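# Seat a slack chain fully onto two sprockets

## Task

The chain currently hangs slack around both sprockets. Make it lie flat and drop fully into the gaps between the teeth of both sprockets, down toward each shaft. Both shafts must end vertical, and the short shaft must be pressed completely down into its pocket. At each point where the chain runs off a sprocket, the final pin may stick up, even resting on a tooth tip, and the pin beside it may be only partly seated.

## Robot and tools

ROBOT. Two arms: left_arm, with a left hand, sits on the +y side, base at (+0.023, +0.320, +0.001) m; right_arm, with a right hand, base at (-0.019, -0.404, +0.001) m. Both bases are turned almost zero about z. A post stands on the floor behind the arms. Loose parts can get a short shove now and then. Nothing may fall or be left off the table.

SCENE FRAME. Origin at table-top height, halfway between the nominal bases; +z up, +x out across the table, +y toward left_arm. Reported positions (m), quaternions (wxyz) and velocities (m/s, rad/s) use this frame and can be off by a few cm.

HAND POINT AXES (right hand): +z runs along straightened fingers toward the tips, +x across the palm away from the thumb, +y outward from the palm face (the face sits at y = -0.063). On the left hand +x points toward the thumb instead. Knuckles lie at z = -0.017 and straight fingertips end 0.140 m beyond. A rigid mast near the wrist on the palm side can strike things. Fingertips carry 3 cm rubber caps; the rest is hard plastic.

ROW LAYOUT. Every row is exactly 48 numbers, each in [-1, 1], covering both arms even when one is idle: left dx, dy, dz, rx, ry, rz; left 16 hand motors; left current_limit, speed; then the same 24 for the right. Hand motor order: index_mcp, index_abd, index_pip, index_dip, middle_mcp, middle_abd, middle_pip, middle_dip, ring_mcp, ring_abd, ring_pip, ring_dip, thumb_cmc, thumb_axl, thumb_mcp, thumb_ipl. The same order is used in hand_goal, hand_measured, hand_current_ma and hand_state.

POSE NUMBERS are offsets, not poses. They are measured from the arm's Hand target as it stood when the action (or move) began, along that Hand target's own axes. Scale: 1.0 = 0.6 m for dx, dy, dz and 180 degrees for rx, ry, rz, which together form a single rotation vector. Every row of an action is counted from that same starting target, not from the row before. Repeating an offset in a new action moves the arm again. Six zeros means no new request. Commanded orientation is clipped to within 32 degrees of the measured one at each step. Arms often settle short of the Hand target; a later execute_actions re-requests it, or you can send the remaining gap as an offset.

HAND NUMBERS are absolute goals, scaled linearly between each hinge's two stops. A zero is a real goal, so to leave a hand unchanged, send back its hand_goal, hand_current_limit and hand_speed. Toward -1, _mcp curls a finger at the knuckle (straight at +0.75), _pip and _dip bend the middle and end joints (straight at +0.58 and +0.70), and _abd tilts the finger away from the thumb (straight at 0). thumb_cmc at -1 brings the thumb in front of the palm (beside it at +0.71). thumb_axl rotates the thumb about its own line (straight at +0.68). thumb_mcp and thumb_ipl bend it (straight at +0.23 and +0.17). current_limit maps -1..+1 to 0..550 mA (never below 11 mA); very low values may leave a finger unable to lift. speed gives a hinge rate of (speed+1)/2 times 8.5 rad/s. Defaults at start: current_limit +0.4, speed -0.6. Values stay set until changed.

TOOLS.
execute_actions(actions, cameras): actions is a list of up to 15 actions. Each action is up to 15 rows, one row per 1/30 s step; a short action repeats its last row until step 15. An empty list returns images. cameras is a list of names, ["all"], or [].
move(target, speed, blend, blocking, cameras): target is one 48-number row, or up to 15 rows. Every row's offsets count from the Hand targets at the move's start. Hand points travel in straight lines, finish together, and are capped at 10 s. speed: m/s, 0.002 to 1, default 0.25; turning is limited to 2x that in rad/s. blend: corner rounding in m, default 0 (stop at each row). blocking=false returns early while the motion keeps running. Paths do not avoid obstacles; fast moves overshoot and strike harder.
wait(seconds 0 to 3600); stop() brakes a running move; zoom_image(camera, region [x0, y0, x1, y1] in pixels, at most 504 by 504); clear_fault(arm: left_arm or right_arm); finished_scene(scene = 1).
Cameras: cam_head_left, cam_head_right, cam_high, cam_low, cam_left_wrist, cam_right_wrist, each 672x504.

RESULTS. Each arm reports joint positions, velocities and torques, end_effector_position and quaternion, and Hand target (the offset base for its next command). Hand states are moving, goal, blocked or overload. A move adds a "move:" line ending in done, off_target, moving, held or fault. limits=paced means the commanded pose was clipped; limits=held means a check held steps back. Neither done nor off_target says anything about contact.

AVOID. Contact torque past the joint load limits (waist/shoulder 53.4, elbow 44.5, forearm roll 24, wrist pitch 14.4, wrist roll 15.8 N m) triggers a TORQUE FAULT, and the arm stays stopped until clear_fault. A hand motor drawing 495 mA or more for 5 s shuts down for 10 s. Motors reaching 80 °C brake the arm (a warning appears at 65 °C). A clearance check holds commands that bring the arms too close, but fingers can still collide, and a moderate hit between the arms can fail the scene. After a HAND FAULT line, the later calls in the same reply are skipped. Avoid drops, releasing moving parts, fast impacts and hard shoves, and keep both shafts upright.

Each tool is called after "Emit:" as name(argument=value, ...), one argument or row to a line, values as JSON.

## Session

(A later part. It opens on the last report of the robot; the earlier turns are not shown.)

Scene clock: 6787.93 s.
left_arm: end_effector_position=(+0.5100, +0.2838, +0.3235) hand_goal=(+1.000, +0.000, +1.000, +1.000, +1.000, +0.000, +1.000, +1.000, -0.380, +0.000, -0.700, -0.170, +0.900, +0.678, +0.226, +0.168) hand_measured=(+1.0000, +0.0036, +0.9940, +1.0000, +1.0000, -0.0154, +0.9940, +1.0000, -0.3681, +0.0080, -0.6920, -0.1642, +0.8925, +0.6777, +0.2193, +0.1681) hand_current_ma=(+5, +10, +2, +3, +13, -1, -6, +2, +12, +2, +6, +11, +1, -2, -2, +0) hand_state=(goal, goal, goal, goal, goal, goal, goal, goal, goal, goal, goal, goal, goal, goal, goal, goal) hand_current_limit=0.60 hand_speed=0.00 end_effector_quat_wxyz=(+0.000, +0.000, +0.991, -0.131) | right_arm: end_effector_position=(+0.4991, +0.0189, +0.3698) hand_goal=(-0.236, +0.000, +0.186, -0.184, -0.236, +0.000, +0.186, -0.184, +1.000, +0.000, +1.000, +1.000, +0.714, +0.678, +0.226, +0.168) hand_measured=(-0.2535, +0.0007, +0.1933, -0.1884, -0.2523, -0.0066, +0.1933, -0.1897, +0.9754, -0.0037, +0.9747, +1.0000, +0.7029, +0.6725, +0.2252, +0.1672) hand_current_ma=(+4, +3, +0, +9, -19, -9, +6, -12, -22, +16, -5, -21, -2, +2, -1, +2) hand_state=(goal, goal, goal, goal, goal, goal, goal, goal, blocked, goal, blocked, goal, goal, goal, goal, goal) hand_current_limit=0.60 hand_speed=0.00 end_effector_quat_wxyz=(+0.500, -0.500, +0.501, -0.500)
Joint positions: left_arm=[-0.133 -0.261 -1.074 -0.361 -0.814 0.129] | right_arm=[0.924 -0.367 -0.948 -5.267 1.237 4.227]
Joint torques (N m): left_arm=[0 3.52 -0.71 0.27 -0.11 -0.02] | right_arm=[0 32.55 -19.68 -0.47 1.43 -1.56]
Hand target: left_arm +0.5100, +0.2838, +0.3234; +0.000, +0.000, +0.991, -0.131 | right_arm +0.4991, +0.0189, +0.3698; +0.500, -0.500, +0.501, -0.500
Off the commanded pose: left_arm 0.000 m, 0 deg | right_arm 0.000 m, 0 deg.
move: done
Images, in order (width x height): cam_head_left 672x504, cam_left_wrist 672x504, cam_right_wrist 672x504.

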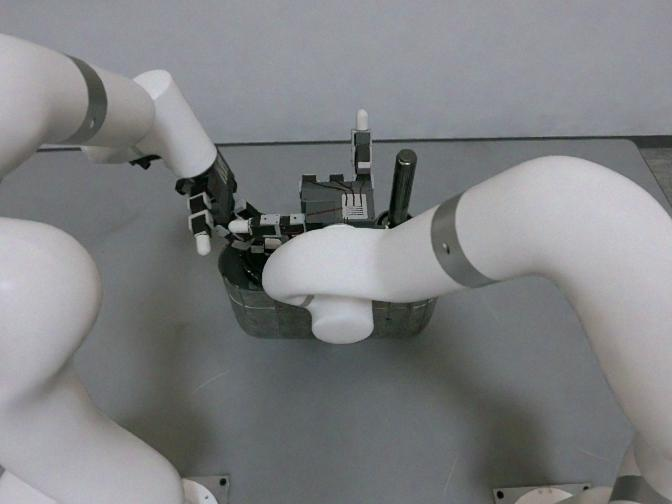

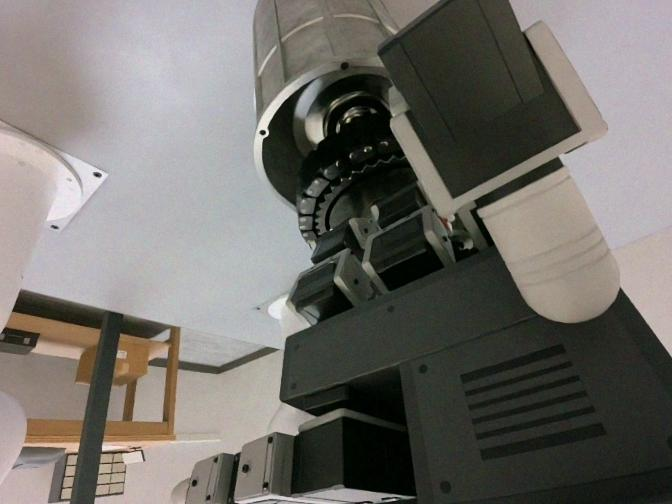

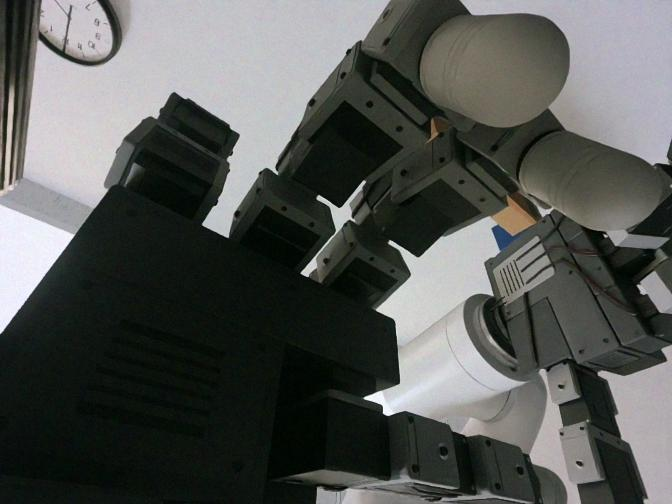

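Emit:
move(
  target=[
    [0,0,0,0,0,0,1,0,1,1,1,0,1,1,-0.38,0,-0.7,-0.17,0.9,0.678,0.226,0.168,0.6,0,0,0.16,0.007,0,0,0,-0.236,0,0.186,-0.184,-0.236,0,0.186,-0.184,1,0,1,1,0.714,0.678,0.226,0.168,0.6,0],
    [0,0,0,0,0,0,1,0,1,1,1,0,1,1,-0.38,0,-0.7,-0.17,0.9,0.678,0.226,0.168,0.6,0,0,0.2447,0.007,0,0,0,-0.236,0,0.186,-0.184,-0.236,0,0.186,-0.184,1,0,1,1,0.714,0.678,0.226,0.168,0.6,0],
  ],
  speed=[0.1,0.04],
  blend=[0.01,0],
  cameras=["cam_right_wrist","cam_left_wrist","cam_head_left"],
)

Scene clock: 6800.37 s.
left_arm: end_effector_position=(+0.5100, +0.2838, +0.3235) hand_goal=(+1.000, +0.000, +1.000, +1.000, +1.000, +0.000, +1.000, +1.000, -0.380, +0.000, -0.700, -0.170, +0.900, +0.678, +0.226, +0.168) hand_measured=(+1.0000, -0.0023, +0.9940, +1.0000, +1.0000, -0.0213, +0.9927, +1.0000, -0.3681, +0.0095, -0.6933, -0.1642, +0.8938, +0.6777, +0.2193, +0.1681) hand_current_ma=(+4, +13, -1, +5, +7, -5, -2, +5, +14, -2, +8, +8, +3, -6, -6, +0) hand_state=(goal, goal, goal, goal, goal, blocked, goal, goal, goal, goal, goal, goal, goal, goal, goal, goal) hand_current_limit=0.60 hand_speed=0.00 end_effector_quat_wxyz=(+0.000, +0.000, +0.991, -0.131) | right_arm: end_effector_position=(+0.5081, +0.0162, +0.2799) hand_goal=(-0.236, +0.000, +0.186, -0.184, -0.236, +0.000, +0.186, -0.184, +1.000, +0.000, +1.000, +1.000, +0.714, +0.678, +0.226, +0.168) hand_measured=(-0.2390, +0.0051, +0.1818, -0.1884, -0.2511, -0.0066, +0.1933, -0.1884, +0.9742, -0.0023, +0.9747, +0.9990, +0.7016, +0.6735, +0.2252, +0.1672) hand_current_ma=(+8, -5, -13, +5, -1, -12, +9, +6, -26, +8, -15, -9, -9, +5, -3, +5) hand_state=(goal, goal, goal, goal, goal, goal, goal, goal, blocked, goal, blocked, goal, goal, goal, goal, goal) hand_current_limit=0.60 hand_speed=0.00 end_effector_quat_wxyz=(+0.510, -0.481, +0.492, -0.516)
Joint positions: left_arm=[-0.133 -0.261 -1.074 -0.361 -0.814 0.129] | right_arm=[0.917 -0.56 -0.933 -5.324 1.404 4.413]
Joint torques (N m): left_arm=[0 4.1 -0.59 0.27 -0.11 -0.02] | right_arm=[0 36.22 -17.15 -0.3 1.55 0.06]
Hand target: left_arm +0.5100, +0.2838, +0.3234; +0.000, +0.000, +0.991, -0.131 | right_arm +0.5081, +0.0162, +0.2799; +0.510, -0.481, +0.492, -0.516 (not the last commanded pose)
Off the commanded pose: left_arm 0.000 m, 0 deg | right_arm 0.057 m, 3 deg.
TORQUE FAULT: the external load on joint 5 (wrist pitch) of the right arm reached its load limit, and that arm stopped. The contact can be on any part of that arm beyond that joint, not only on its tool. A torque fault puts only its own arm into a fault stop. That arm's remaining commands of this call were not run. The hold on joint 5 (wrist pitch) of that arm was moved back by the arm itself, up to 3 degrees, as the stop began. That arm is still stopped at the end of this call. While its stop runs, that arm, its gripper or tool too, takes no new command.
CLEAR FAULT: the right arm stays stopped (state 4) until you call clear_fault(arm="right_arm").
End effector pose when the fault began: right_arm: position (+0.5036, +0.0191, +0.2680), quat_wxyz (+0.501, -0.499, +0.501, -0.500)
Joint positions when the fault began: right_arm=[0.917 -0.56 -0.932 -5.324 1.352 4.413]
move: fault (right_arm); path passed 1 of 2 targets
Images, in order (width x height): cam_head_left 672x504, cam_left_wrist 672x504, cam_right_wrist 672x504.

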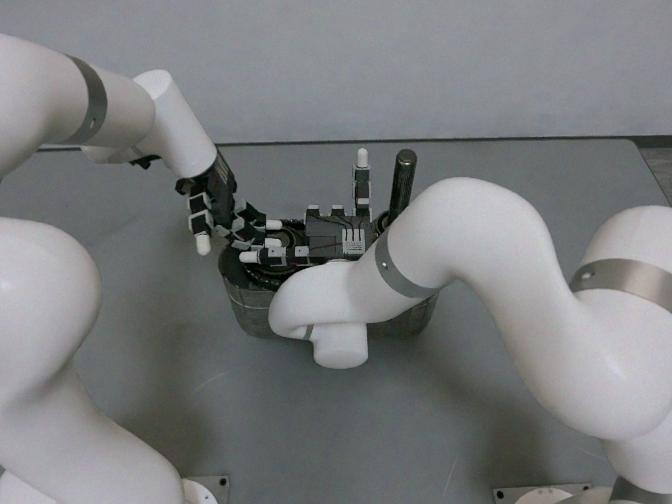

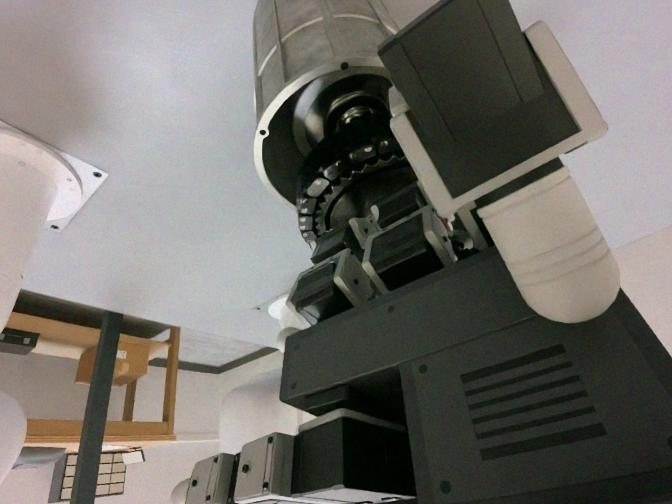

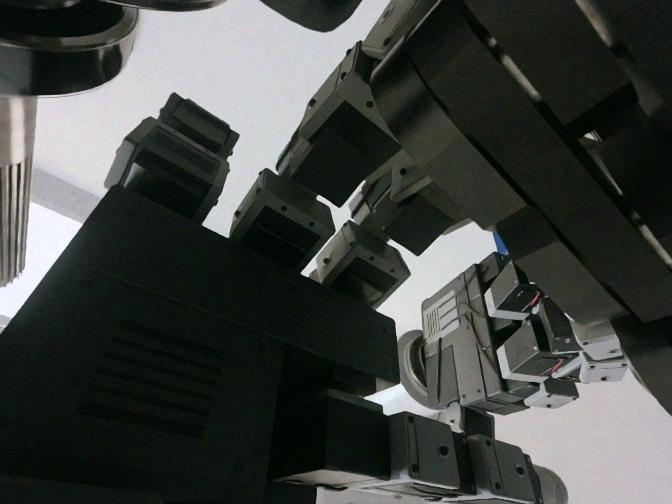

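Emit:
clear_fault(
  arm="right_arm",
)

Emit:
move(
  target=[0,0,0,0,0,0,1,0,1,1,1,0,1,1,-0.38,0,-0.7,-0.17,0.9,0.678,0.226,0.168,0.6,0,0,-0.1,0,0,0,0,-0.236,0,0.186,-0.184,-0.236,0,0.186,-0.184,1,0,1,1,0.714,0.678,0.226,0.168,0.6,0],
  speed=0.08,
)

Scene clock: 6814.10 s.
left_arm: end_effector_position=(+0.5100, +0.2838, +0.3235) hand_goal=(+1.000, +0.000, +1.000, +1.000, +1.000, +0.000, +1.000, +1.000, -0.380, +0.000, -0.700, -0.170, +0.900, +0.678, +0.226, +0.168) hand_measured=(+1.0000, -0.0008, +0.9940, +1.0000, +1.0000, -0.0213, +0.9940, +1.0000, -0.3681, +0.0080, -0.6920, -0.1642, +0.8925, +0.6777, +0.2193, +0.1681) hand_current_ma=(+4, +7, +7, +8, +9, -8, -2, +8, +17, +1, +9, +12, +5, -5, -6, +4) hand_state=(goal, goal, goal, goal, goal, blocked, goal, goal, goal, goal, goal, goal, goal, goal, goal, goal) hand_current_limit=0.60 hand_speed=0.00 end_effector_quat_wxyz=(+0.000, +0.000, +0.991, -0.131) | right_arm: end_effector_position=(+0.5081, +0.0162, +0.2799) hand_goal=(-0.236, +0.000, +0.186, -0.184, -0.236, +0.000, +0.186, -0.184, +1.000, +0.000, +1.000, +1.000, +0.714, +0.678, +0.226, +0.168) hand_measured=(-0.2378, +0.0036, +0.1818, -0.1884, -0.2499, -0.0052, +0.1933, -0.1897, +0.9742, -0.0037, +0.9735, +0.9990, +0.7016, +0.6735, +0.2252, +0.1662) hand_current_ma=(+3, -16, +1, -5, -13, -14, +15, +2, -27, -6, -11, +2, -4, +8, +2, +2) hand_state=(goal, goal, goal, goal, goal, goal, goal, goal, blocked, goal, blocked, goal, goal, goal, goal, goal) hand_current_limit=0.60 hand_speed=0.00 end_effector_quat_wxyz=(+0.510, -0.481, +0.492, -0.516)
Joint positions: left_arm=[-0.133 -0.261 -1.074 -0.361 -0.814 0.129] | right_arm=[0.917 -0.56 -0.933 -5.324 1.404 4.413]
Joint torques (N m): left_arm=[0 4.09 0.46 0.27 -0.11 -0.02] | right_arm=[0 36.22 -17.15 -0.3 1.55 0.06]
Hand target: left_arm +0.5100, +0.2838, +0.3234; +0.000, +0.000, +0.991, -0.131 | right_arm +0.5081, +0.0162, +0.2799; +0.510, -0.481, +0.492, -0.516 (not the last commanded pose)
Off the commanded pose: left_arm 0.000 m, 0 deg | right_arm 0.057 m, 3 deg.
TORQUE FAULT, CONTINUED: the right arm's stop, for the torque fault of joint 5 (wrist pitch) that an earlier result reported, is over. The call counts as one of the actions that you can send in this scene. The hold on joint 5 (wrist pitch) of that arm was moved back by the arm itself, up to 3 degrees, as the stop began. That arm's target is now where it stood when the stop ended, not its last command. That arm keeps its grip as last carried out and accepts commands again: back off and push less far.
CLEAR FAULT: your call cleared the right arm's torque fault. If a joint's load stays at its limit, that arm stops again at once.

Scene clock: 6815.23 s.
left_arm: end_effector_position=(+0.5100, +0.2838, +0.3235) hand_goal=(+1.000, +0.000, +1.000, +1.000, +1.000, +0.000, +1.000, +1.000, -0.380, +0.000, -0.700, -0.170, +0.900, +0.678, +0.226, +0.168) hand_measured=(+1.0000, -0.0023, +0.9953, +1.0000, +1.0000, -0.0213, +0.9940, +1.0000, -0.3681, +0.0095, -0.6920, -0.1642, +0.8925, +0.6788, +0.2183, +0.1672) hand_current_ma=(+4, +7, +5, +7, +8, -7, -2, +5, +17, +5, +6, +7, +4, -4, -7, -3) hand_state=(goal, goal, goal, goal, goal, blocked, goal, goal, goal, goal, goal, goal, goal, goal, goal, goal) hand_current_limit=0.60 hand_speed=0.00 end_effector_quat_wxyz=(+0.000, +0.000, +0.991, -0.131) | right_arm: end_effector_position=(+0.5050, +0.0159, +0.3398) hand_goal=(-0.236, +0.000, +0.186, -0.184, -0.236, +0.000, +0.186, -0.184, +1.000, +0.000, +1.000, +1.000, +0.714, +0.678, +0.226, +0.168) hand_measured=(-0.2390, +0.0051, +0.1830, -0.1884, -0.2511, -0.0052, +0.1920, -0.1897, +0.9742, -0.0023, +0.9747, +0.9990, +0.7004, +0.6735, +0.2262, +0.1672) hand_current_ma=(+21, -4, -1, +11, -6, +1, -2, +2, -42, -3, -21, -16, -10, +2, -3, +4) hand_state=(goal, goal, goal, goal, goal, goal, goal, goal, blocked, goal, blocked, goal, goal, goal, goal, goal) hand_current_limit=0.60 hand_speed=0.00 end_effector_quat_wxyz=(+0.510, -0.481, +0.492, -0.516)
Joint positions: left_arm=[-0.133 -0.261 -1.074 -0.361 -0.814 0.129] | right_arm=[0.922 -0.441 -0.934 -5.3 1.338 4.312]
Joint torques (N m): left_arm=[0 3.42 0.98 0.27 -0.11 -0.02] | right_arm=[0 34 -18.68 -0.4 1.49 -1.3]
Hand target: left_arm +0.5100, +0.2838, +0.3234; +0.000, +0.000, +0.991, -0.131 | right_arm +0.5050, +0.0159, +0.3398; +0.510, -0.481, +0.492, -0.516
Off the commanded pose: left_arm 0.000 m, 0 deg | right_arm 0.000 m, 0 deg.
move: done

Emit:
move(
  target=[0,0,0,0,0,0,1,0,1,1,1,0,1,1,-0.38,0,-0.7,-0.17,0.9,0.678,0.226,0.168,0.6,0,-0.005,-0.0337,-0.06,-0.0169,-0.0054,-0.0016,0.202,0,0.186,-0.184,0.202,0,0.186,-0.184,1,0,1,1,0.714,0.678,0.226,0.168,0.6,0],
  speed=0.1,
)

Scene clock: 6832.00 s.
left_arm: end_effector_position=(+0.5100, +0.2838, +0.3235) hand_goal=(+1.000, +0.000, +1.000, +1.000, +1.000, +0.000, +1.000, +1.000, -0.380, +0.000, -0.700, -0.170, +0.900, +0.678, +0.226, +0.168) hand_measured=(+1.0000, -0.0023, +0.9953, +1.0000, +1.0000, -0.0213, +0.9940, +1.0000, -0.3681, +0.0080, -0.6933, -0.1642, +0.8925, +0.6777, +0.2183, +0.1681) hand_current_ma=(+0, +9, +6, +5, +12, -5, -6, +6, +15, +6, +9, +12, +2, -2, -5, -1) hand_state=(goal, goal, goal, goal, goal, blocked, goal, goal, goal, goal, goal, goal, goal, goal, goal, goal) hand_current_limit=0.60 hand_speed=0.00 end_effector_quat_wxyz=(+0.000, +0.000, +0.991, -0.131) | right_arm: end_effector_position=(+0.4680, +0.0195, +0.3581) hand_goal=(+0.202, +0.000, +0.186, -0.184, +0.202, +0.000, +0.186, -0.184, +1.000, +0.000, +1.000, +1.000, +0.714, +0.678, +0.226, +0.168) hand_measured=(+0.1927, +0.0051, +0.1792, -0.1897, +0.1927, -0.0052, +0.1856, -0.1884, +0.9754, -0.0023, +0.9747, +0.9990, +0.7004, +0.6725, +0.2292, +0.1662) hand_current_ma=(-1, -2, -1, -12, -5, -10, +9, -3, -21, -4, -28, +3, -10, -6, +12, +3) hand_state=(goal, goal, goal, goal, goal, goal, goal, goal, blocked, goal, blocked, goal, goal, goal, goal, goal) hand_current_limit=0.60 hand_speed=0.00 end_effector_quat_wxyz=(+0.500, -0.500, +0.500, -0.500)
Joint positions: left_arm=[-0.133 -0.261 -1.074 -0.361 -0.814 0.129] | right_arm=[0.976 -0.349 -0.891 -5.231 1.28 4.247]
Joint torques (N m): left_arm=[0 3.99 0.82 0.27 -0.11 -0.02] | right_arm=[0 31.51 -19.24 -0.5 1.49 -1.49]
Hand target: left_arm +0.5100, +0.2838, +0.3234; +0.000, +0.000, +0.991, -0.131 | right_arm +0.4680, +0.0195, +0.3581; +0.500, -0.500, +0.500, -0.500
Off the commanded pose: left_arm 0.000 m, 0 deg | right_arm 0.000 m, 0 deg.
move: done

Emit:
move(
  target=[0,0,0,0,0,0,1,0,1,1,1,0,1,1,-0.38,0,-0.7,-0.17,0.9,0.678,0.226,0.168,0.6,0,0,0.165,0.0,0,0,0,0.202,0,0.186,-0.184,0.202,0,0.186,-0.184,1,0,1,1,0.714,0.678,0.226,0.168,0.6,0],
  speed=0.06,
  cameras=["cam_right_wrist","cam_head_left"],
)

Emit:
zoom_image(
  camera="cam_head_left",
  region=[210, 180, 410, 330],
)

Scene clock: 6842.70 s.
left_arm: end_effector_position=(+0.5100, +0.2838, +0.3235) hand_goal=(+1.000, +0.000, +1.000, +1.000, +1.000, +0.000, +1.000, +1.000, -0.380, +0.000, -0.700, -0.170, +0.900, +0.678, +0.226, +0.168) hand_measured=(+1.0000, -0.0037, +0.9953, +1.0000, +1.0000, -0.0213, +0.9927, +1.0000, -0.3681, +0.0080, -0.6933, -0.1642, +0.8938, +0.6777, +0.2183, +0.1681) hand_current_ma=(+1, +9, +3, +10, +3, -5, +3, +5, +14, +7, +8, +10, +3, -2, -5, +3) hand_state=(goal, goal, goal, goal, goal, blocked, goal, goal, goal, goal, goal, goal, goal, goal, goal, goal) hand_current_limit=0.60 hand_speed=0.00 end_effector_quat_wxyz=(+0.000, +0.000, +0.991, -0.131) | right_arm: end_effector_position=(+0.4679, +0.0194, +0.2592) hand_goal=(+0.202, +0.000, +0.186, -0.184, +0.202, +0.000, +0.186, -0.184, +1.000, +0.000, +1.000, +1.000, +0.714, +0.678, +0.226, +0.168) hand_measured=(+0.2216, -0.0272, +0.1407, -0.2203, +0.1927, -0.0052, +0.1856, -0.1897, +0.9742, -0.0023, +0.9747, +0.9990, +0.7004, +0.6725, +0.2292, +0.1672) hand_current_ma=(+32, -9, -49, -30, -6, -2, +7, -6, -16, +6, -11, +1, +5, +9, +1, +7) hand_state=(goal, blocked, blocked, blocked, goal, goal, goal, goal, blocked, goal, blocked, goal, goal, goal, goal, goal) hand_current_limit=0.60 hand_speed=0.00 end_effector_quat_wxyz=(+0.500, -0.500, +0.500, -0.500)
Joint positions: left_arm=[-0.133 -0.261 -1.074 -0.361 -0.814 0.129] | right_arm=[0.976 -0.542 -0.873 -5.274 1.389 4.434]
Joint torques (N m): left_arm=[0 4.19 1.41 0.27 -0.11 -0.02] | right_arm=[0 17.33 -16.53 -0.31 1.61 0.06]
Hand target: left_arm +0.5100, +0.2838, +0.3234; +0.000, +0.000, +0.991, -0.131 | right_arm +0.4679, +0.0194, +0.2591; +0.500, -0.500, +0.500, -0.500
Off the commanded pose: left_arm 0.000 m, 0 deg | right_arm 0.000 m, 0 deg.
move: done
Images, in order (width x height): cam_head_left 672x504, cam_right_wrist 672x504.

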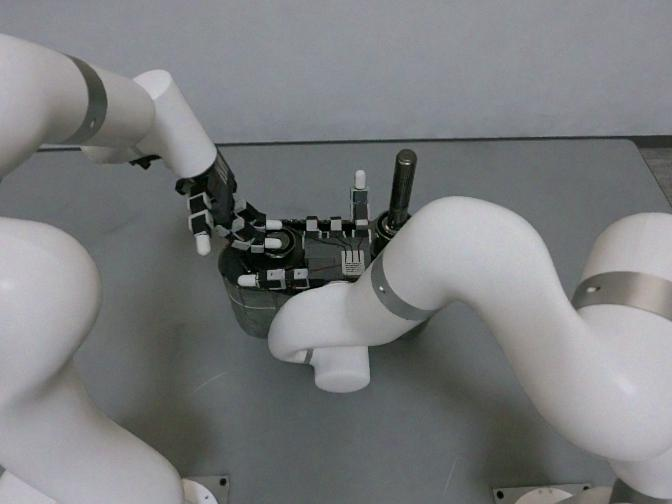

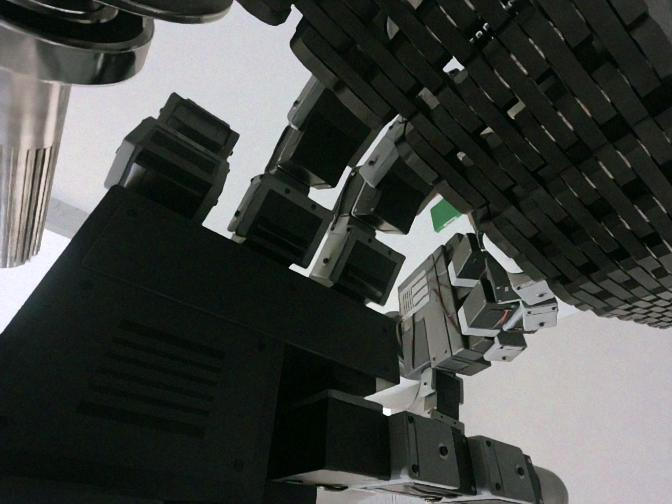

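Scaled by 2.520.

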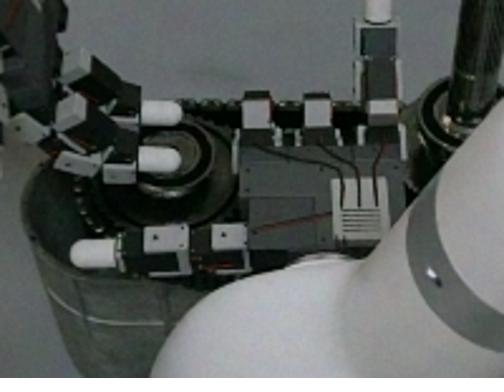

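Emit:
move(
  target=[
    [0,0,0,0,0,0,1,0,1,1,1,0,1,1,-0.38,0,-0.7,-0.17,0.9,0.678,0.226,0.168,0.6,0,0,-0.03,0.0,0,0,0,0.202,0,0.186,-0.184,0.202,0,0.186,-0.184,1,0,1,1,0.714,0.678,0.226,0.168,0.6,0],
    [0,0,0,0,0,0,1,0,1,1,1,0,1,1,-0.38,0,-0.7,-0.17,0.9,0.678,0.226,0.168,0.6,0,0.015,-0.03,0.0,0,0,0,0.202,0,0.186,-0.184,0.202,0,0.186,-0.184,1,0,1,1,0.714,0.678,0.226,0.168,0.6,0],
    [0,0,0,0,0,0,1,0,1,1,1,0,1,1,-0.38,0,-0.7,-0.17,0.9,0.678,0.226,0.168,0.6,0,0.015,0.03,0.0,0,0,0,0.202,0,0.186,-0.184,0.202,0,0.186,-0.184,1,0,1,1,0.714,0.678,0.226,0.168,0.6,0],
  ],
  speed=0.05,
  cameras=["cam_right_wrist","cam_head_left"],
)

Scene clock: 6857.93 s.
left_arm: end_effector_position=(+0.5100, +0.2838, +0.3235) hand_goal=(+1.000, +0.000, +1.000, +1.000, +1.000, +0.000, +1.000, +1.000, -0.380, +0.000, -0.700, -0.170, +0.900, +0.678, +0.226, +0.168) hand_measured=(+1.0000, -0.0023, +0.9953, +1.0000, +1.0000, -0.0213, +0.9940, +1.0000, -0.3693, +0.0080, -0.6933, -0.1642, +0.8925, +0.6767, +0.2183, +0.1672) hand_current_ma=(+3, +9, +5, +9, +10, -8, -5, +6, +8, +4, +7, +12, +4, -4, -4, +2) hand_state=(goal, goal, goal, goal, goal, blocked, goal, goal, goal, goal, goal, goal, goal, goal, goal, goal) hand_current_limit=0.60 hand_speed=0.00 end_effector_quat_wxyz=(+0.000, +0.000, +0.991, -0.131) | right_arm: end_effector_position=(+0.4679, +0.0104, +0.2412) hand_goal=(+0.202, +0.000, +0.186, -0.184, +0.202, +0.000, +0.186, -0.184, +1.000, +0.000, +1.000, +1.000, +0.714, +0.678, +0.226, +0.168) hand_measured=(+0.2023, -0.0272, +0.1856, -0.1897, +0.1927, -0.0052, +0.1856, -0.1897, +0.9742, -0.0023, +0.9735, +0.9977, +0.7004, +0.6725, +0.2282, +0.1672) hand_current_ma=(+11, -16, -9, +2, -14, +2, +10, +4, -32, +10, -9, +10, -2, -4, -9, +9) hand_state=(goal, blocked, goal, goal, goal, goal, goal, goal, blocked, goal, blocked, goal, goal, goal, goal, goal) hand_current_limit=0.60 hand_speed=0.00 end_effector_quat_wxyz=(+0.500, -0.500, +0.500, -0.500)
Joint positions: left_arm=[-0.133 -0.261 -1.074 -0.361 -0.814 0.129] | right_arm=[0.966 -0.569 -0.854 -5.291 1.411 4.474]
Joint torques (N m): left_arm=[0 3.92 0.73 0.27 -0.11 -0.02] | right_arm=[0 23.8 -15.86 -0.26 1.62 1.79]
Hand target: left_arm +0.5100, +0.2838, +0.3234; +0.000, +0.000, +0.991, -0.131 | right_arm +0.4679, +0.0104, +0.2412; +0.500, -0.500, +0.500, -0.500
Off the commanded pose: left_arm 0.000 m, 0 deg | right_arm 0.000 m, 0 deg.
move: done
Images, in order (width x height): cam_head_left 672x504, cam_right_wrist 672x504.

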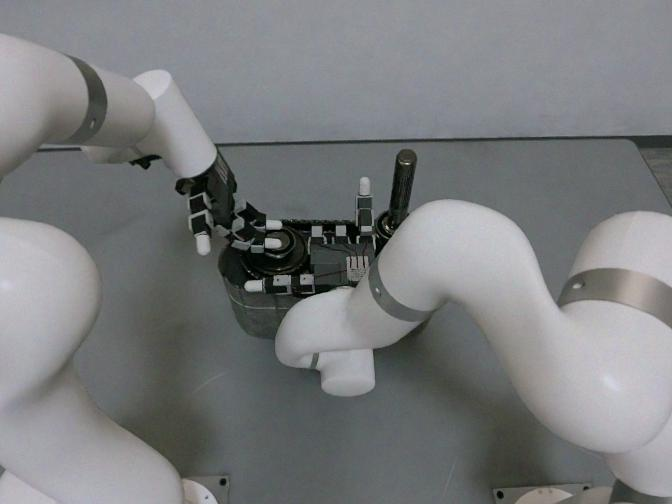

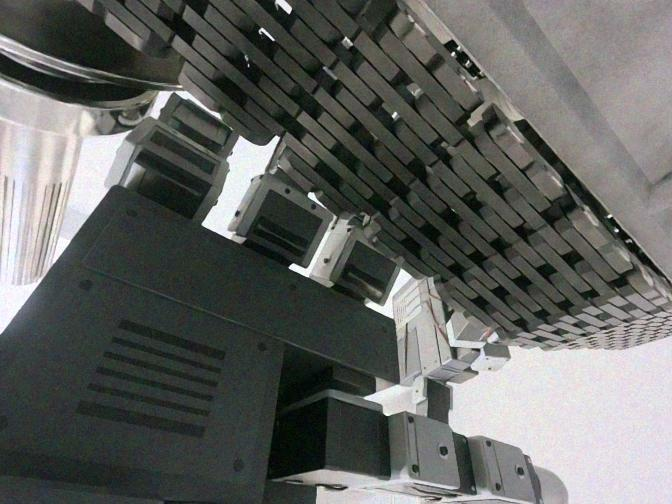

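Emit:
move(
  target=[0,0,0,0,0,0,1,0,1,1,1,0,1,1,-0.38,0,-0.7,-0.17,0.9,0.678,0.226,0.168,0.6,0,0,0.03,0.0,0,0,0,0.202,0,0.186,-0.184,0.202,0,0.186,-0.184,1,0,1,1,0.714,0.678,0.226,0.168,0.6,0],
  speed=0.04,
  cameras=["cam_right_wrist"],
)

Emit:
execute_actions(
  actions=[],
  cameras=["cam_right_wrist"],
)

Scene clock: 6866.83 s.
left_arm: end_effector_position=(+0.5100, +0.2838, +0.3235) hand_goal=(+1.000, +0.000, +1.000, +1.000, +1.000, +0.000, +1.000, +1.000, -0.380, +0.000, -0.700, -0.170, +0.900, +0.678, +0.226, +0.168) hand_measured=(+1.0000, -0.0023, +0.9953, +1.0000, +1.0000, -0.0213, +0.9927, +1.0000, -0.3681, +0.0080, -0.6933, -0.1642, +0.8925, +0.6777, +0.2183, +0.1672) hand_current_ma=(+1, +8, +6, +8, +13, -6, +1, +5, +16, +2, +5, +9, -1, -3, -7, -1) hand_state=(goal, goal, goal, goal, goal, blocked, goal, goal, goal, goal, goal, goal, goal, goal, goal, goal) hand_current_limit=0.60 hand_speed=0.00 end_effector_quat_wxyz=(+0.000, +0.000, +0.991, -0.131) | right_arm: end_effector_position=(+0.4679, +0.0104, +0.2232) hand_goal=(+0.202, +0.000, +0.186, -0.184, +0.202, +0.000, +0.186, -0.184, +1.000, +0.000, +1.000, +1.000, +0.714, +0.678, +0.226, +0.168) hand_measured=(+0.2072, -0.0316, +0.1818, -0.1897, +0.1927, -0.0052, +0.1856, -0.1884, +0.9742, -0.0023, +0.9735, +0.9990, +0.7016, +0.6735, +0.2292, +0.1672) hand_current_ma=(+6, -10, +9, -3, -9, +12, -5, +2, -28, -5, -24, +12, -16, +1, -6, +6) hand_state=(goal, blocked, goal, goal, goal, goal, goal, goal, blocked, goal, blocked, goal, goal, goal, goal, goal) hand_current_limit=0.60 hand_speed=0.00 end_effector_quat_wxyz=(+0.500, -0.500, +0.500, -0.500)
Joint positions: left_arm=[-0.133 -0.261 -1.074 -0.361 -0.814 0.129] | right_arm=[0.966 -0.61 -0.859 -5.296 1.431 4.504]
Joint torques (N m): left_arm=[0 3.66 0.79 0.27 -0.11 -0.02] | right_arm=[0 19.79 -15.3 -0.23 1.64 2.08]
Hand target: left_arm +0.5100, +0.2838, +0.3234; +0.000, +0.000, +0.991, -0.131 | right_arm +0.4679, +0.0104, +0.2232; +0.500, -0.500, +0.500, -0.500
Off the commanded pose: left_arm 0.000 m, 0 deg | right_arm 0.000 m, 0 deg.
move: done

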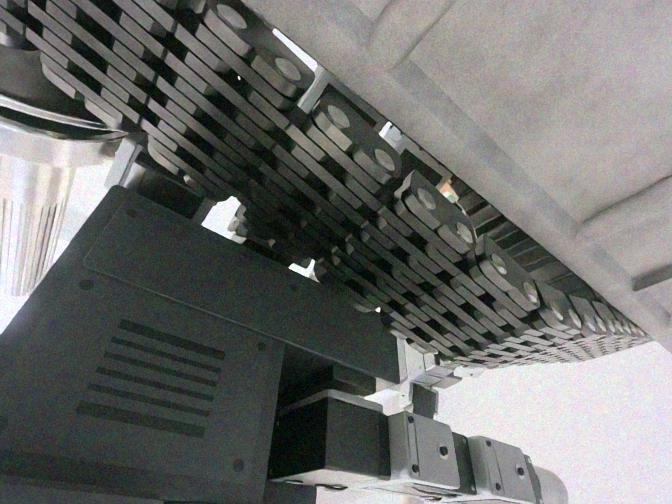

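Scene clock: 6866.83 s.
left_arm: end_effector_position=(+0.5100, +0.2838, +0.3235) hand_goal=(+1.000, +0.000, +1.000, +1.000, +1.000, +0.000, +1.000, +1.000, -0.380, +0.000, -0.700, -0.170, +0.900, +0.678, +0.226, +0.168) hand_measured=(+1.0000, -0.0023, +0.9953, +1.0000, +1.0000, -0.0213, +0.9927, +1.0000, -0.3681, +0.0080, -0.6933, -0.1642, +0.8925, +0.6777, +0.2183, +0.1672) hand_current_ma=(+1, +8, +6, +8, +13, -6, +1, +5, +16, +2, +5, +9, -1, -3, -7, -1) hand_state=(goal, goal, goal, goal, goal, blocked, goal, goal, goal, goal, goal, goal, goal, goal, goal, goal) hand_current_limit=0.60 hand_speed=0.00 end_effector_quat_wxyz=(+0.000, +0.000, +0.991, -0.131) | right_arm: end_effector_position=(+0.4679, +0.0104, +0.2232) hand_goal=(+0.202, +0.000, +0.186, -0.184, +0.202, +0.000, +0.186, -0.184, +1.000, +0.000, +1.000, +1.000, +0.714, +0.678, +0.226, +0.168) hand_measured=(+0.2072, -0.0316, +0.1818, -0.1897, +0.1927, -0.0052, +0.1856, -0.1884, +0.9742, -0.0023, +0.9735, +0.9990, +0.7016, +0.6735, +0.2292, +0.1672) hand_current_ma=(+6, -10, +9, -3, -9, +12, -5, +2, -28, -5, -24, +12, -16, +1, -6, +6) hand_state=(goal, blocked, goal, goal, goal, goal, goal, goal, blocked, goal, blocked, goal, goal, goal, goal, goal) hand_current_limit=0.60 hand_speed=0.00 end_effector_quat_wxyz=(+0.500, -0.500, +0.500, -0.500)
Joint positions: left_arm=[-0.133 -0.261 -1.074 -0.361 -0.814 0.129] | right_arm=[0.966 -0.61 -0.859 -5.296 1.431 4.504]
Joint velocities: within noise
Joint torques (N m): left_arm=[0 3.66 0.79 0.27 -0.11 -0.02] | right_arm=[0 19.79 -15.3 -0.23 1.64 2.08]
Motor temperatures (°C): left_arm=[29 28 32 31 35 30] | right_arm=[31 27 31 30 31 28]
Hand target: left_arm +0.5100, +0.2838, +0.3234; +0.000, +0.000, +0.991, -0.131 | right_arm +0.4679, +0.0104, +0.2232; +0.500, -0.500, +0.500, -0.500
Off the commanded pose: left_arm 0.000 m, 0 deg | right_arm 0.000 m, 0 deg.
Images, in order (width x height): cam_right_wrist 672x504.

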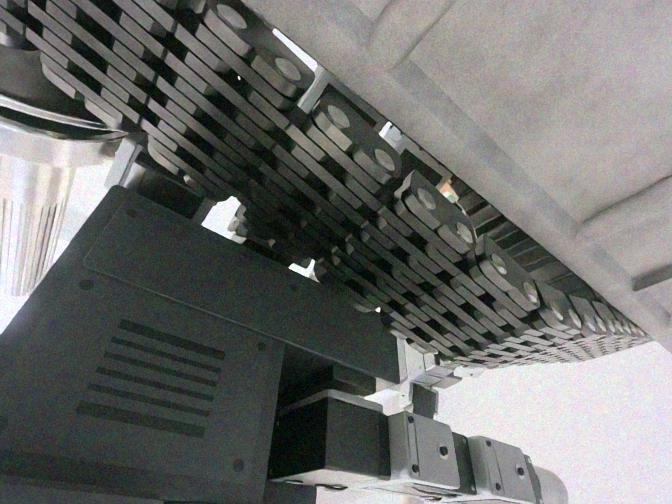

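Emit:
wait(
  seconds=0.1,
  cameras=["all"],
)

Emit:
zoom_image(
  camera="cam_high",
  region=[240, 40, 440, 240],
)

Emit:
zoom_image(
  camera="cam_head_left",
  region=[200, 190, 470, 350],
)

Emit:
zoom_image(
  camera="cam_low",
  region=[280, 120, 480, 340],
)

Scene clock: 6878.00 s.
left_arm: end_effector_position=(+0.5100, +0.2838, +0.3235) hand_goal=(+1.000, +0.000, +1.000, +1.000, +1.000, +0.000, +1.000, +1.000, -0.380, +0.000, -0.700, -0.170, +0.900, +0.678, +0.226, +0.168) hand_measured=(+1.0000, -0.0008, +0.9953, +1.0000, +1.0000, -0.0213, +0.9927, +1.0000, -0.3681, +0.0080, -0.6933, -0.1642, +0.8925, +0.6767, +0.2193, +0.1672) hand_current_ma=(+8, +10, +4, +7, +12, -9, -5, +2, +14, +8, +4, +13, +5, -2, -3, -2) hand_state=(goal, goal, goal, goal, goal, blocked, goal, goal, goal, goal, goal, goal, goal, goal, goal, goal) hand_current_limit=0.60 hand_speed=0.00 end_effector_quat_wxyz=(+0.000, +0.000, +0.991, -0.131) | right_arm: end_effector_position=(+0.4679, +0.0104, +0.2232) hand_goal=(+0.202, +0.000, +0.186, -0.184, +0.202, +0.000, +0.186, -0.184, +1.000, +0.000, +1.000, +1.000, +0.714, +0.678, +0.226, +0.168) hand_measured=(+0.2072, -0.0316, +0.1818, -0.1884, +0.1927, -0.0052, +0.1856, -0.1884, +0.9742, -0.0023, +0.9747, +0.9990, +0.7004, +0.6735, +0.2292, +0.1672) hand_current_ma=(+11, -11, +15, -4, -5, -8, +12, +2, -24, +1, -13, -5, -18, +3, +6, +15) hand_state=(goal, blocked, goal, goal, goal, goal, goal, goal, blocked, goal, blocked, goal, goal, goal, goal, goal) hand_current_limit=0.60 hand_speed=0.00 end_effector_quat_wxyz=(+0.500, -0.500, +0.500, -0.500)
Joint positions: left_arm=[-0.133 -0.261 -1.074 -0.361 -0.814 0.129] | right_arm=[0.966 -0.61 -0.859 -5.296 1.431 4.504]
Joint torques (N m): left_arm=[0 2.83 0.78 0.27 -0.11 -0.02] | right_arm=[0 35.9 -15.3 -0.23 1.64 0.06]
Hand target: left_arm +0.5100, +0.2838, +0.3234; +0.000, +0.000, +0.991, -0.131 | right_arm +0.4679, +0.0104, +0.2232; +0.500, -0.500, +0.500, -0.500
Off the commanded pose: left_arm 0.000 m, 0 deg | right_arm 0.000 m, 0 deg.
wait: 0.10 s; at rest from the start

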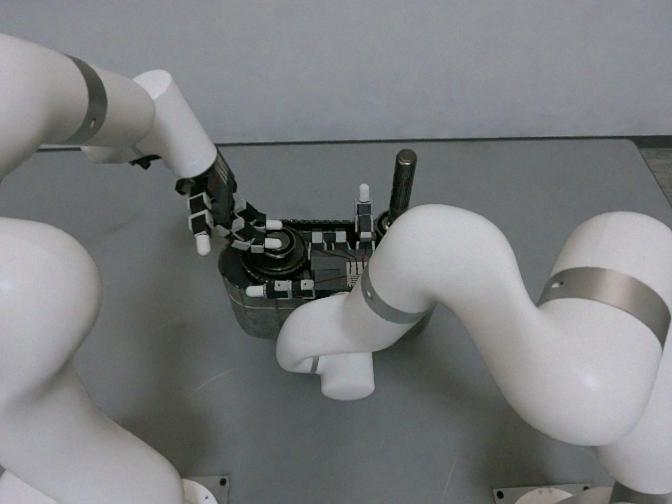

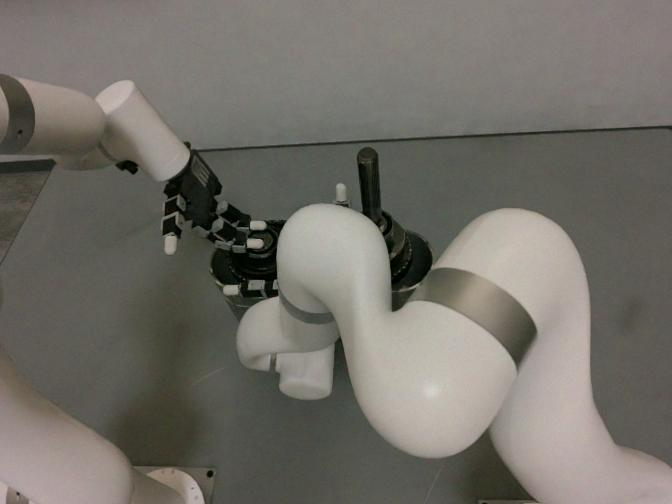

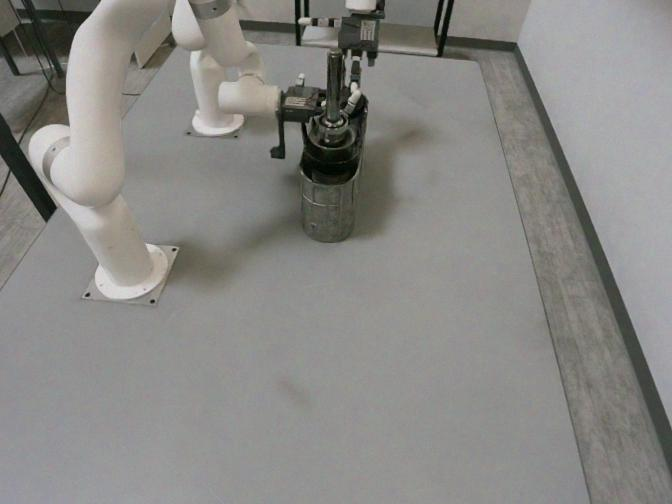

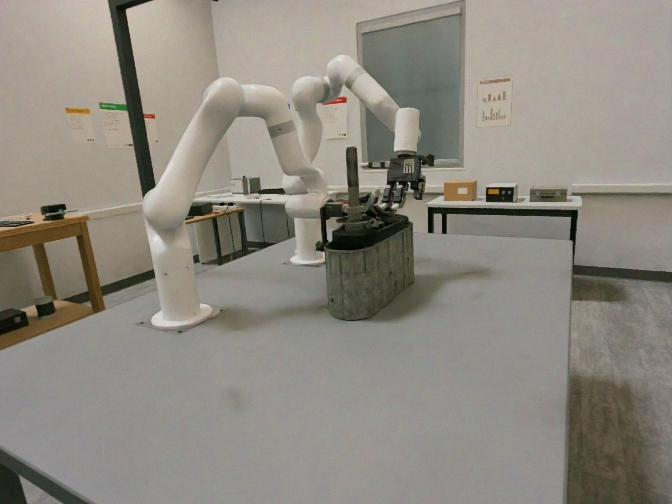

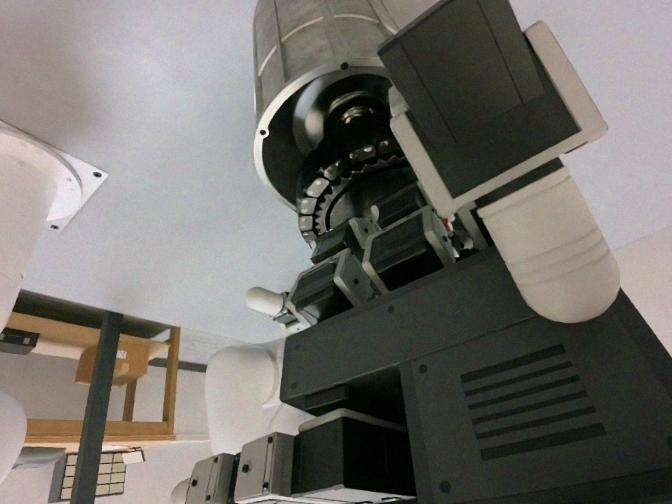

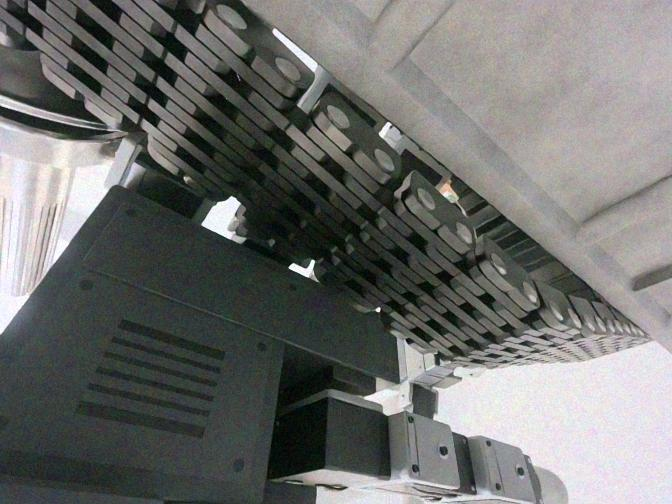

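Scaled by 2.520.

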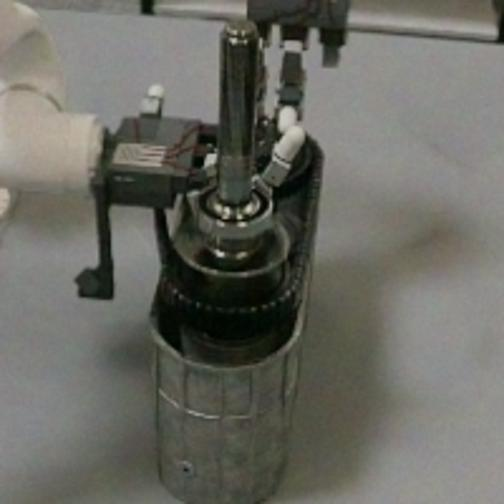

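Scaled by 1.867.

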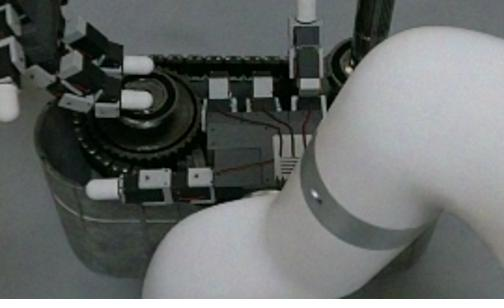

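Scaled by 2.291.

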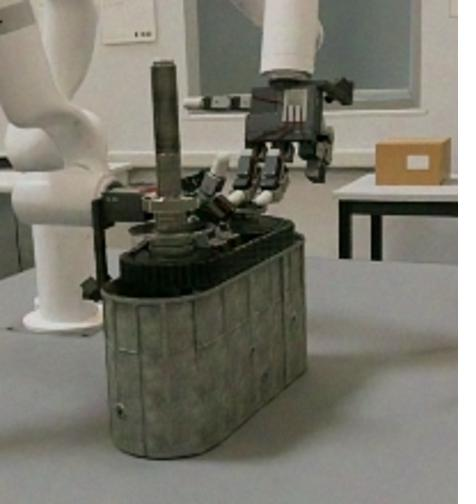

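Emit:
move(
  target=[0,0,0,0,0,0,1,0,1,1,1,0,1,1,-0.38,0,-0.7,-0.17,0.9,0.678,0.226,0.168,0.6,0,0,0,0.0,0,0,0,-0.2,0,0.186,-0.184,-0.2,0,0.186,-0.184,1,0,1,1,0.714,0.678,0.226,0.168,0.4,-0.6],
  speed=0.04,
  cameras=["cam_right_wrist","cam_left_wrist"],
)

Emit:
zoom_image(
  camera="cam_right_wrist",
  region=[180, 0, 480, 280],
)

Scene clock: 6893.10 s.
left_arm: end_effector_position=(+0.5100, +0.2838, +0.3235) hand_goal=(+1.000, +0.000, +1.000, +1.000, +1.000, +0.000, +1.000, +1.000, -0.380, +0.000, -0.700, -0.170, +0.900, +0.678, +0.226, +0.168) hand_measured=(+1.0000, -0.0023, +0.9940, +1.0000, +1.0000, -0.0213, +0.9927, +1.0000, -0.3681, +0.0080, -0.6933, -0.1629, +0.8925, +0.6767, +0.2193, +0.1672) hand_current_ma=(+3, +8, +5, +9, +11, -7, -7, +1, +15, -3, +7, +9, +4, -7, -5, +5) hand_state=(goal, goal, goal, goal, goal, blocked, goal, goal, goal, goal, goal, goal, goal, goal, goal, goal) hand_current_limit=0.60 hand_speed=0.00 end_effector_quat_wxyz=(+0.000, +0.000, +0.991, -0.131) | right_arm: end_effector_position=(+0.4679, +0.0104, +0.2231) hand_goal=(-0.200, +0.000, +0.186, -0.184, -0.200, +0.000, +0.186, -0.184, +1.000, +0.000, +1.000, +1.000, +0.714, +0.678, +0.226, +0.168) hand_measured=(-0.1377, -0.0081, +0.1959, -0.1897, -0.1510, -0.0052, +0.1997, -0.1884, +0.9754, -0.0023, +0.9735, +0.9990, +0.7004, +0.6735, +0.2282, +0.1672) hand_current_ma=(+81, +3, +5, +3, +52, +1, +15, +3, -35, -2, -16, -3, -1, -2, +13, -1) hand_state=(blocked, goal, goal, goal, blocked, goal, goal, goal, blocked, goal, blocked, goal, goal, goal, goal, goal) hand_current_limit=0.40 hand_speed=-0.60 end_effector_quat_wxyz=(+0.500, -0.500, +0.500, -0.500)
Joint positions: left_arm=[-0.133 -0.261 -1.074 -0.361 -0.814 0.129] | right_arm=[0.966 -0.61 -0.859 -5.296 1.431 4.504]
Joint torques (N m): left_arm=[0 4.03 0.8 0.27 -0.11 -0.02] | right_arm=[0 35.88 -15.28 -0.22 1.6 0.06]
Hand target: left_arm +0.5100, +0.2838, +0.3234; +0.000, +0.000, +0.991, -0.131 | right_arm +0.4679, +0.0104, +0.2232; +0.500, -0.500, +0.500, -0.500
Off the commanded pose: left_arm 0.000 m, 0 deg | right_arm 0.000 m, 0 deg.
move: done
Images, in order (width x height): cam_left_wrist 672x504, cam_right_wrist 672x504.

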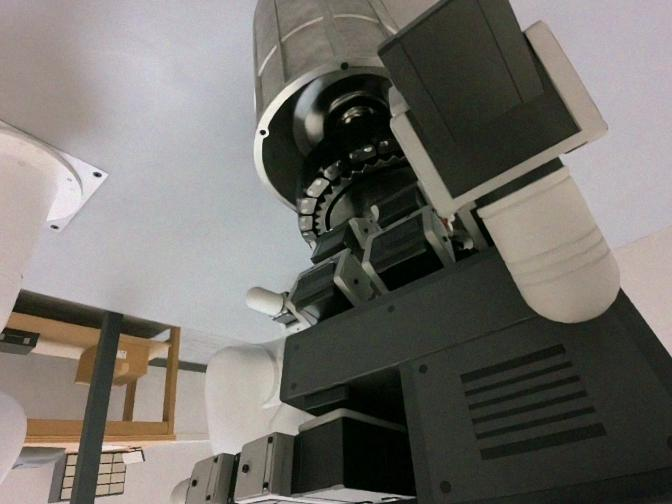

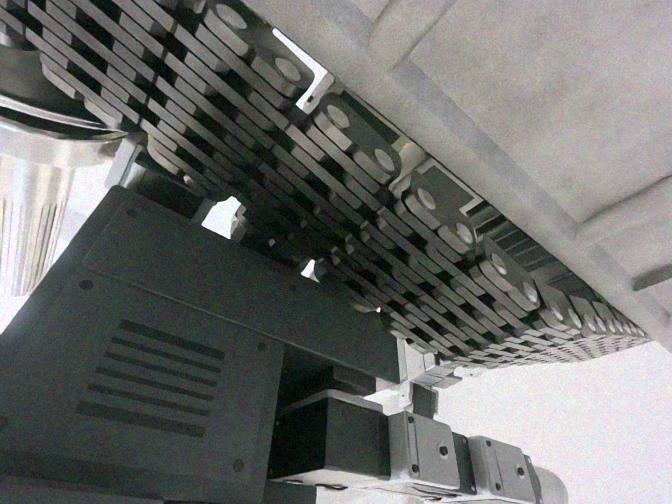

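Scaled by 1.680.

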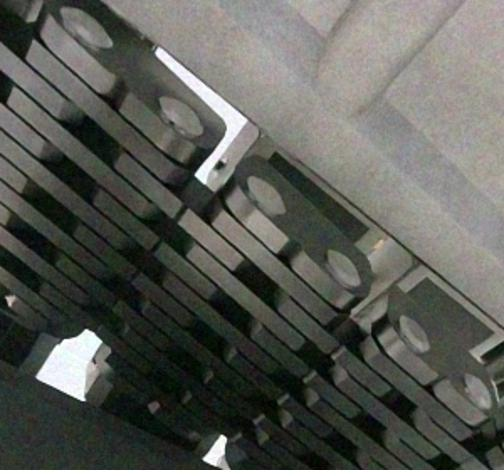

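Emit:
move(
  target=[0,0,0,0,0,0,1,0,1,1,1,0,1,1,-0.38,0,-0.7,-0.17,0.9,0.678,0.226,0.168,0.6,0,0,-0.02,0.0,0,0,0,-0.2,0,0.186,-0.184,-0.2,0,0.186,-0.184,1,0,1,1,0.714,0.678,0.226,0.168,0.6,-0.6],
  speed=0.03,
  cameras=["cam_right_wrist","cam_left_wrist"],
)

Emit:
zoom_image(
  camera="cam_right_wrist",
  region=[180, 0, 480, 280],
)

Scene clock: 6903.83 s.
left_arm: end_effector_position=(+0.5100, +0.2838, +0.3235) hand_goal=(+1.000, +0.000, +1.000, +1.000, +1.000, +0.000, +1.000, +1.000, -0.380, +0.000, -0.700, -0.170, +0.900, +0.678, +0.226, +0.168) hand_measured=(+1.0000, -0.0023, +0.9953, +1.0000, +1.0000, -0.0213, +0.9940, +1.0000, -0.3693, +0.0095, -0.6933, -0.1642, +0.8925, +0.6777, +0.2193, +0.1672) hand_current_ma=(+6, +11, +2, +6, +11, -5, +2, +7, +12, +2, +7, +7, -1, +0, -3, -1) hand_state=(goal, goal, goal, goal, goal, blocked, goal, goal, goal, goal, goal, goal, goal, goal, goal, goal) hand_current_limit=0.60 hand_speed=0.00 end_effector_quat_wxyz=(+0.000, +0.000, +0.991, -0.131) | right_arm: end_effector_position=(+0.4679, +0.0104, +0.2351) hand_goal=(-0.200, +0.000, +0.186, -0.184, -0.200, +0.000, +0.186, -0.184, +1.000, +0.000, +1.000, +1.000, +0.714, +0.678, +0.226, +0.168) hand_measured=(-0.1426, -0.0096, +0.2023, -0.1757, -0.1522, -0.0052, +0.2023, -0.1757, +0.9742, -0.0037, +0.9747, +0.9990, +0.7004, +0.6735, +0.2282, +0.1672) hand_current_ma=(+77, +12, +8, +15, +35, -10, +19, +16, -24, -1, -17, -8, -7, +0, -4, -10) hand_state=(blocked, goal, goal, goal, blocked, goal, goal, goal, blocked, goal, blocked, goal, goal, goal, goal, goal) hand_current_limit=0.60 hand_speed=-0.60 end_effector_quat_wxyz=(+0.500, -0.500, +0.500, -0.500)
Joint positions: left_arm=[-0.133 -0.261 -1.074 -0.361 -0.814 0.129] | right_arm=[0.966 -0.583 -0.856 -5.293 1.418 4.485]
Joint torques (N m): left_arm=[0 3.66 0.59 0.27 -0.11 -0.02] | right_arm=[0 35.44 -15.65 -0.24 1.59 -1.57]
Hand target: left_arm +0.5100, +0.2838, +0.3234; +0.000, +0.000, +0.991, -0.131 | right_arm +0.4679, +0.0104, +0.2352; +0.500, -0.500, +0.500, -0.500
Off the commanded pose: left_arm 0.000 m, 0 deg | right_arm 0.000 m, 0 deg.
move: done
Images, in order (width x height): cam_left_wrist 672x504, cam_right_wrist 672x504.

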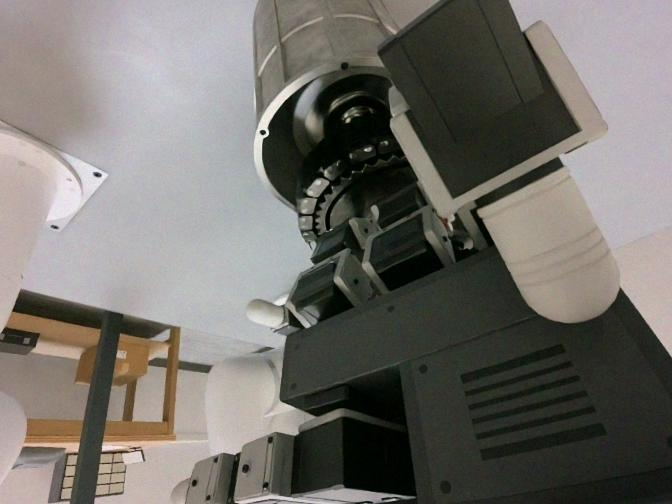

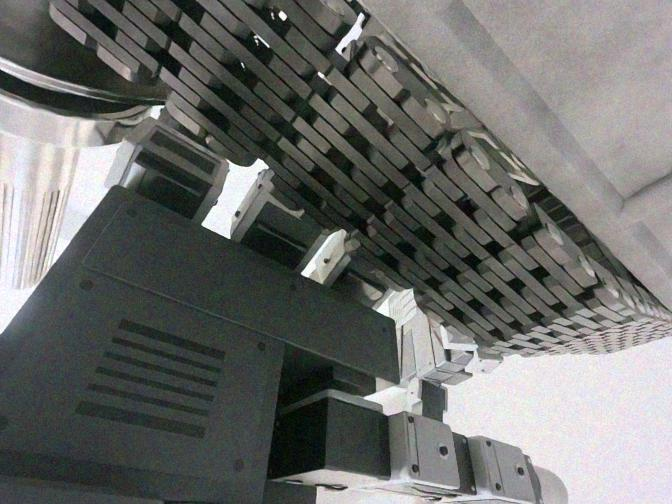

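Scaled by 1.680.

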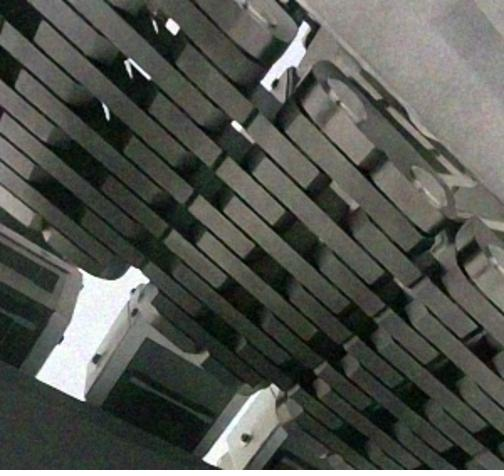

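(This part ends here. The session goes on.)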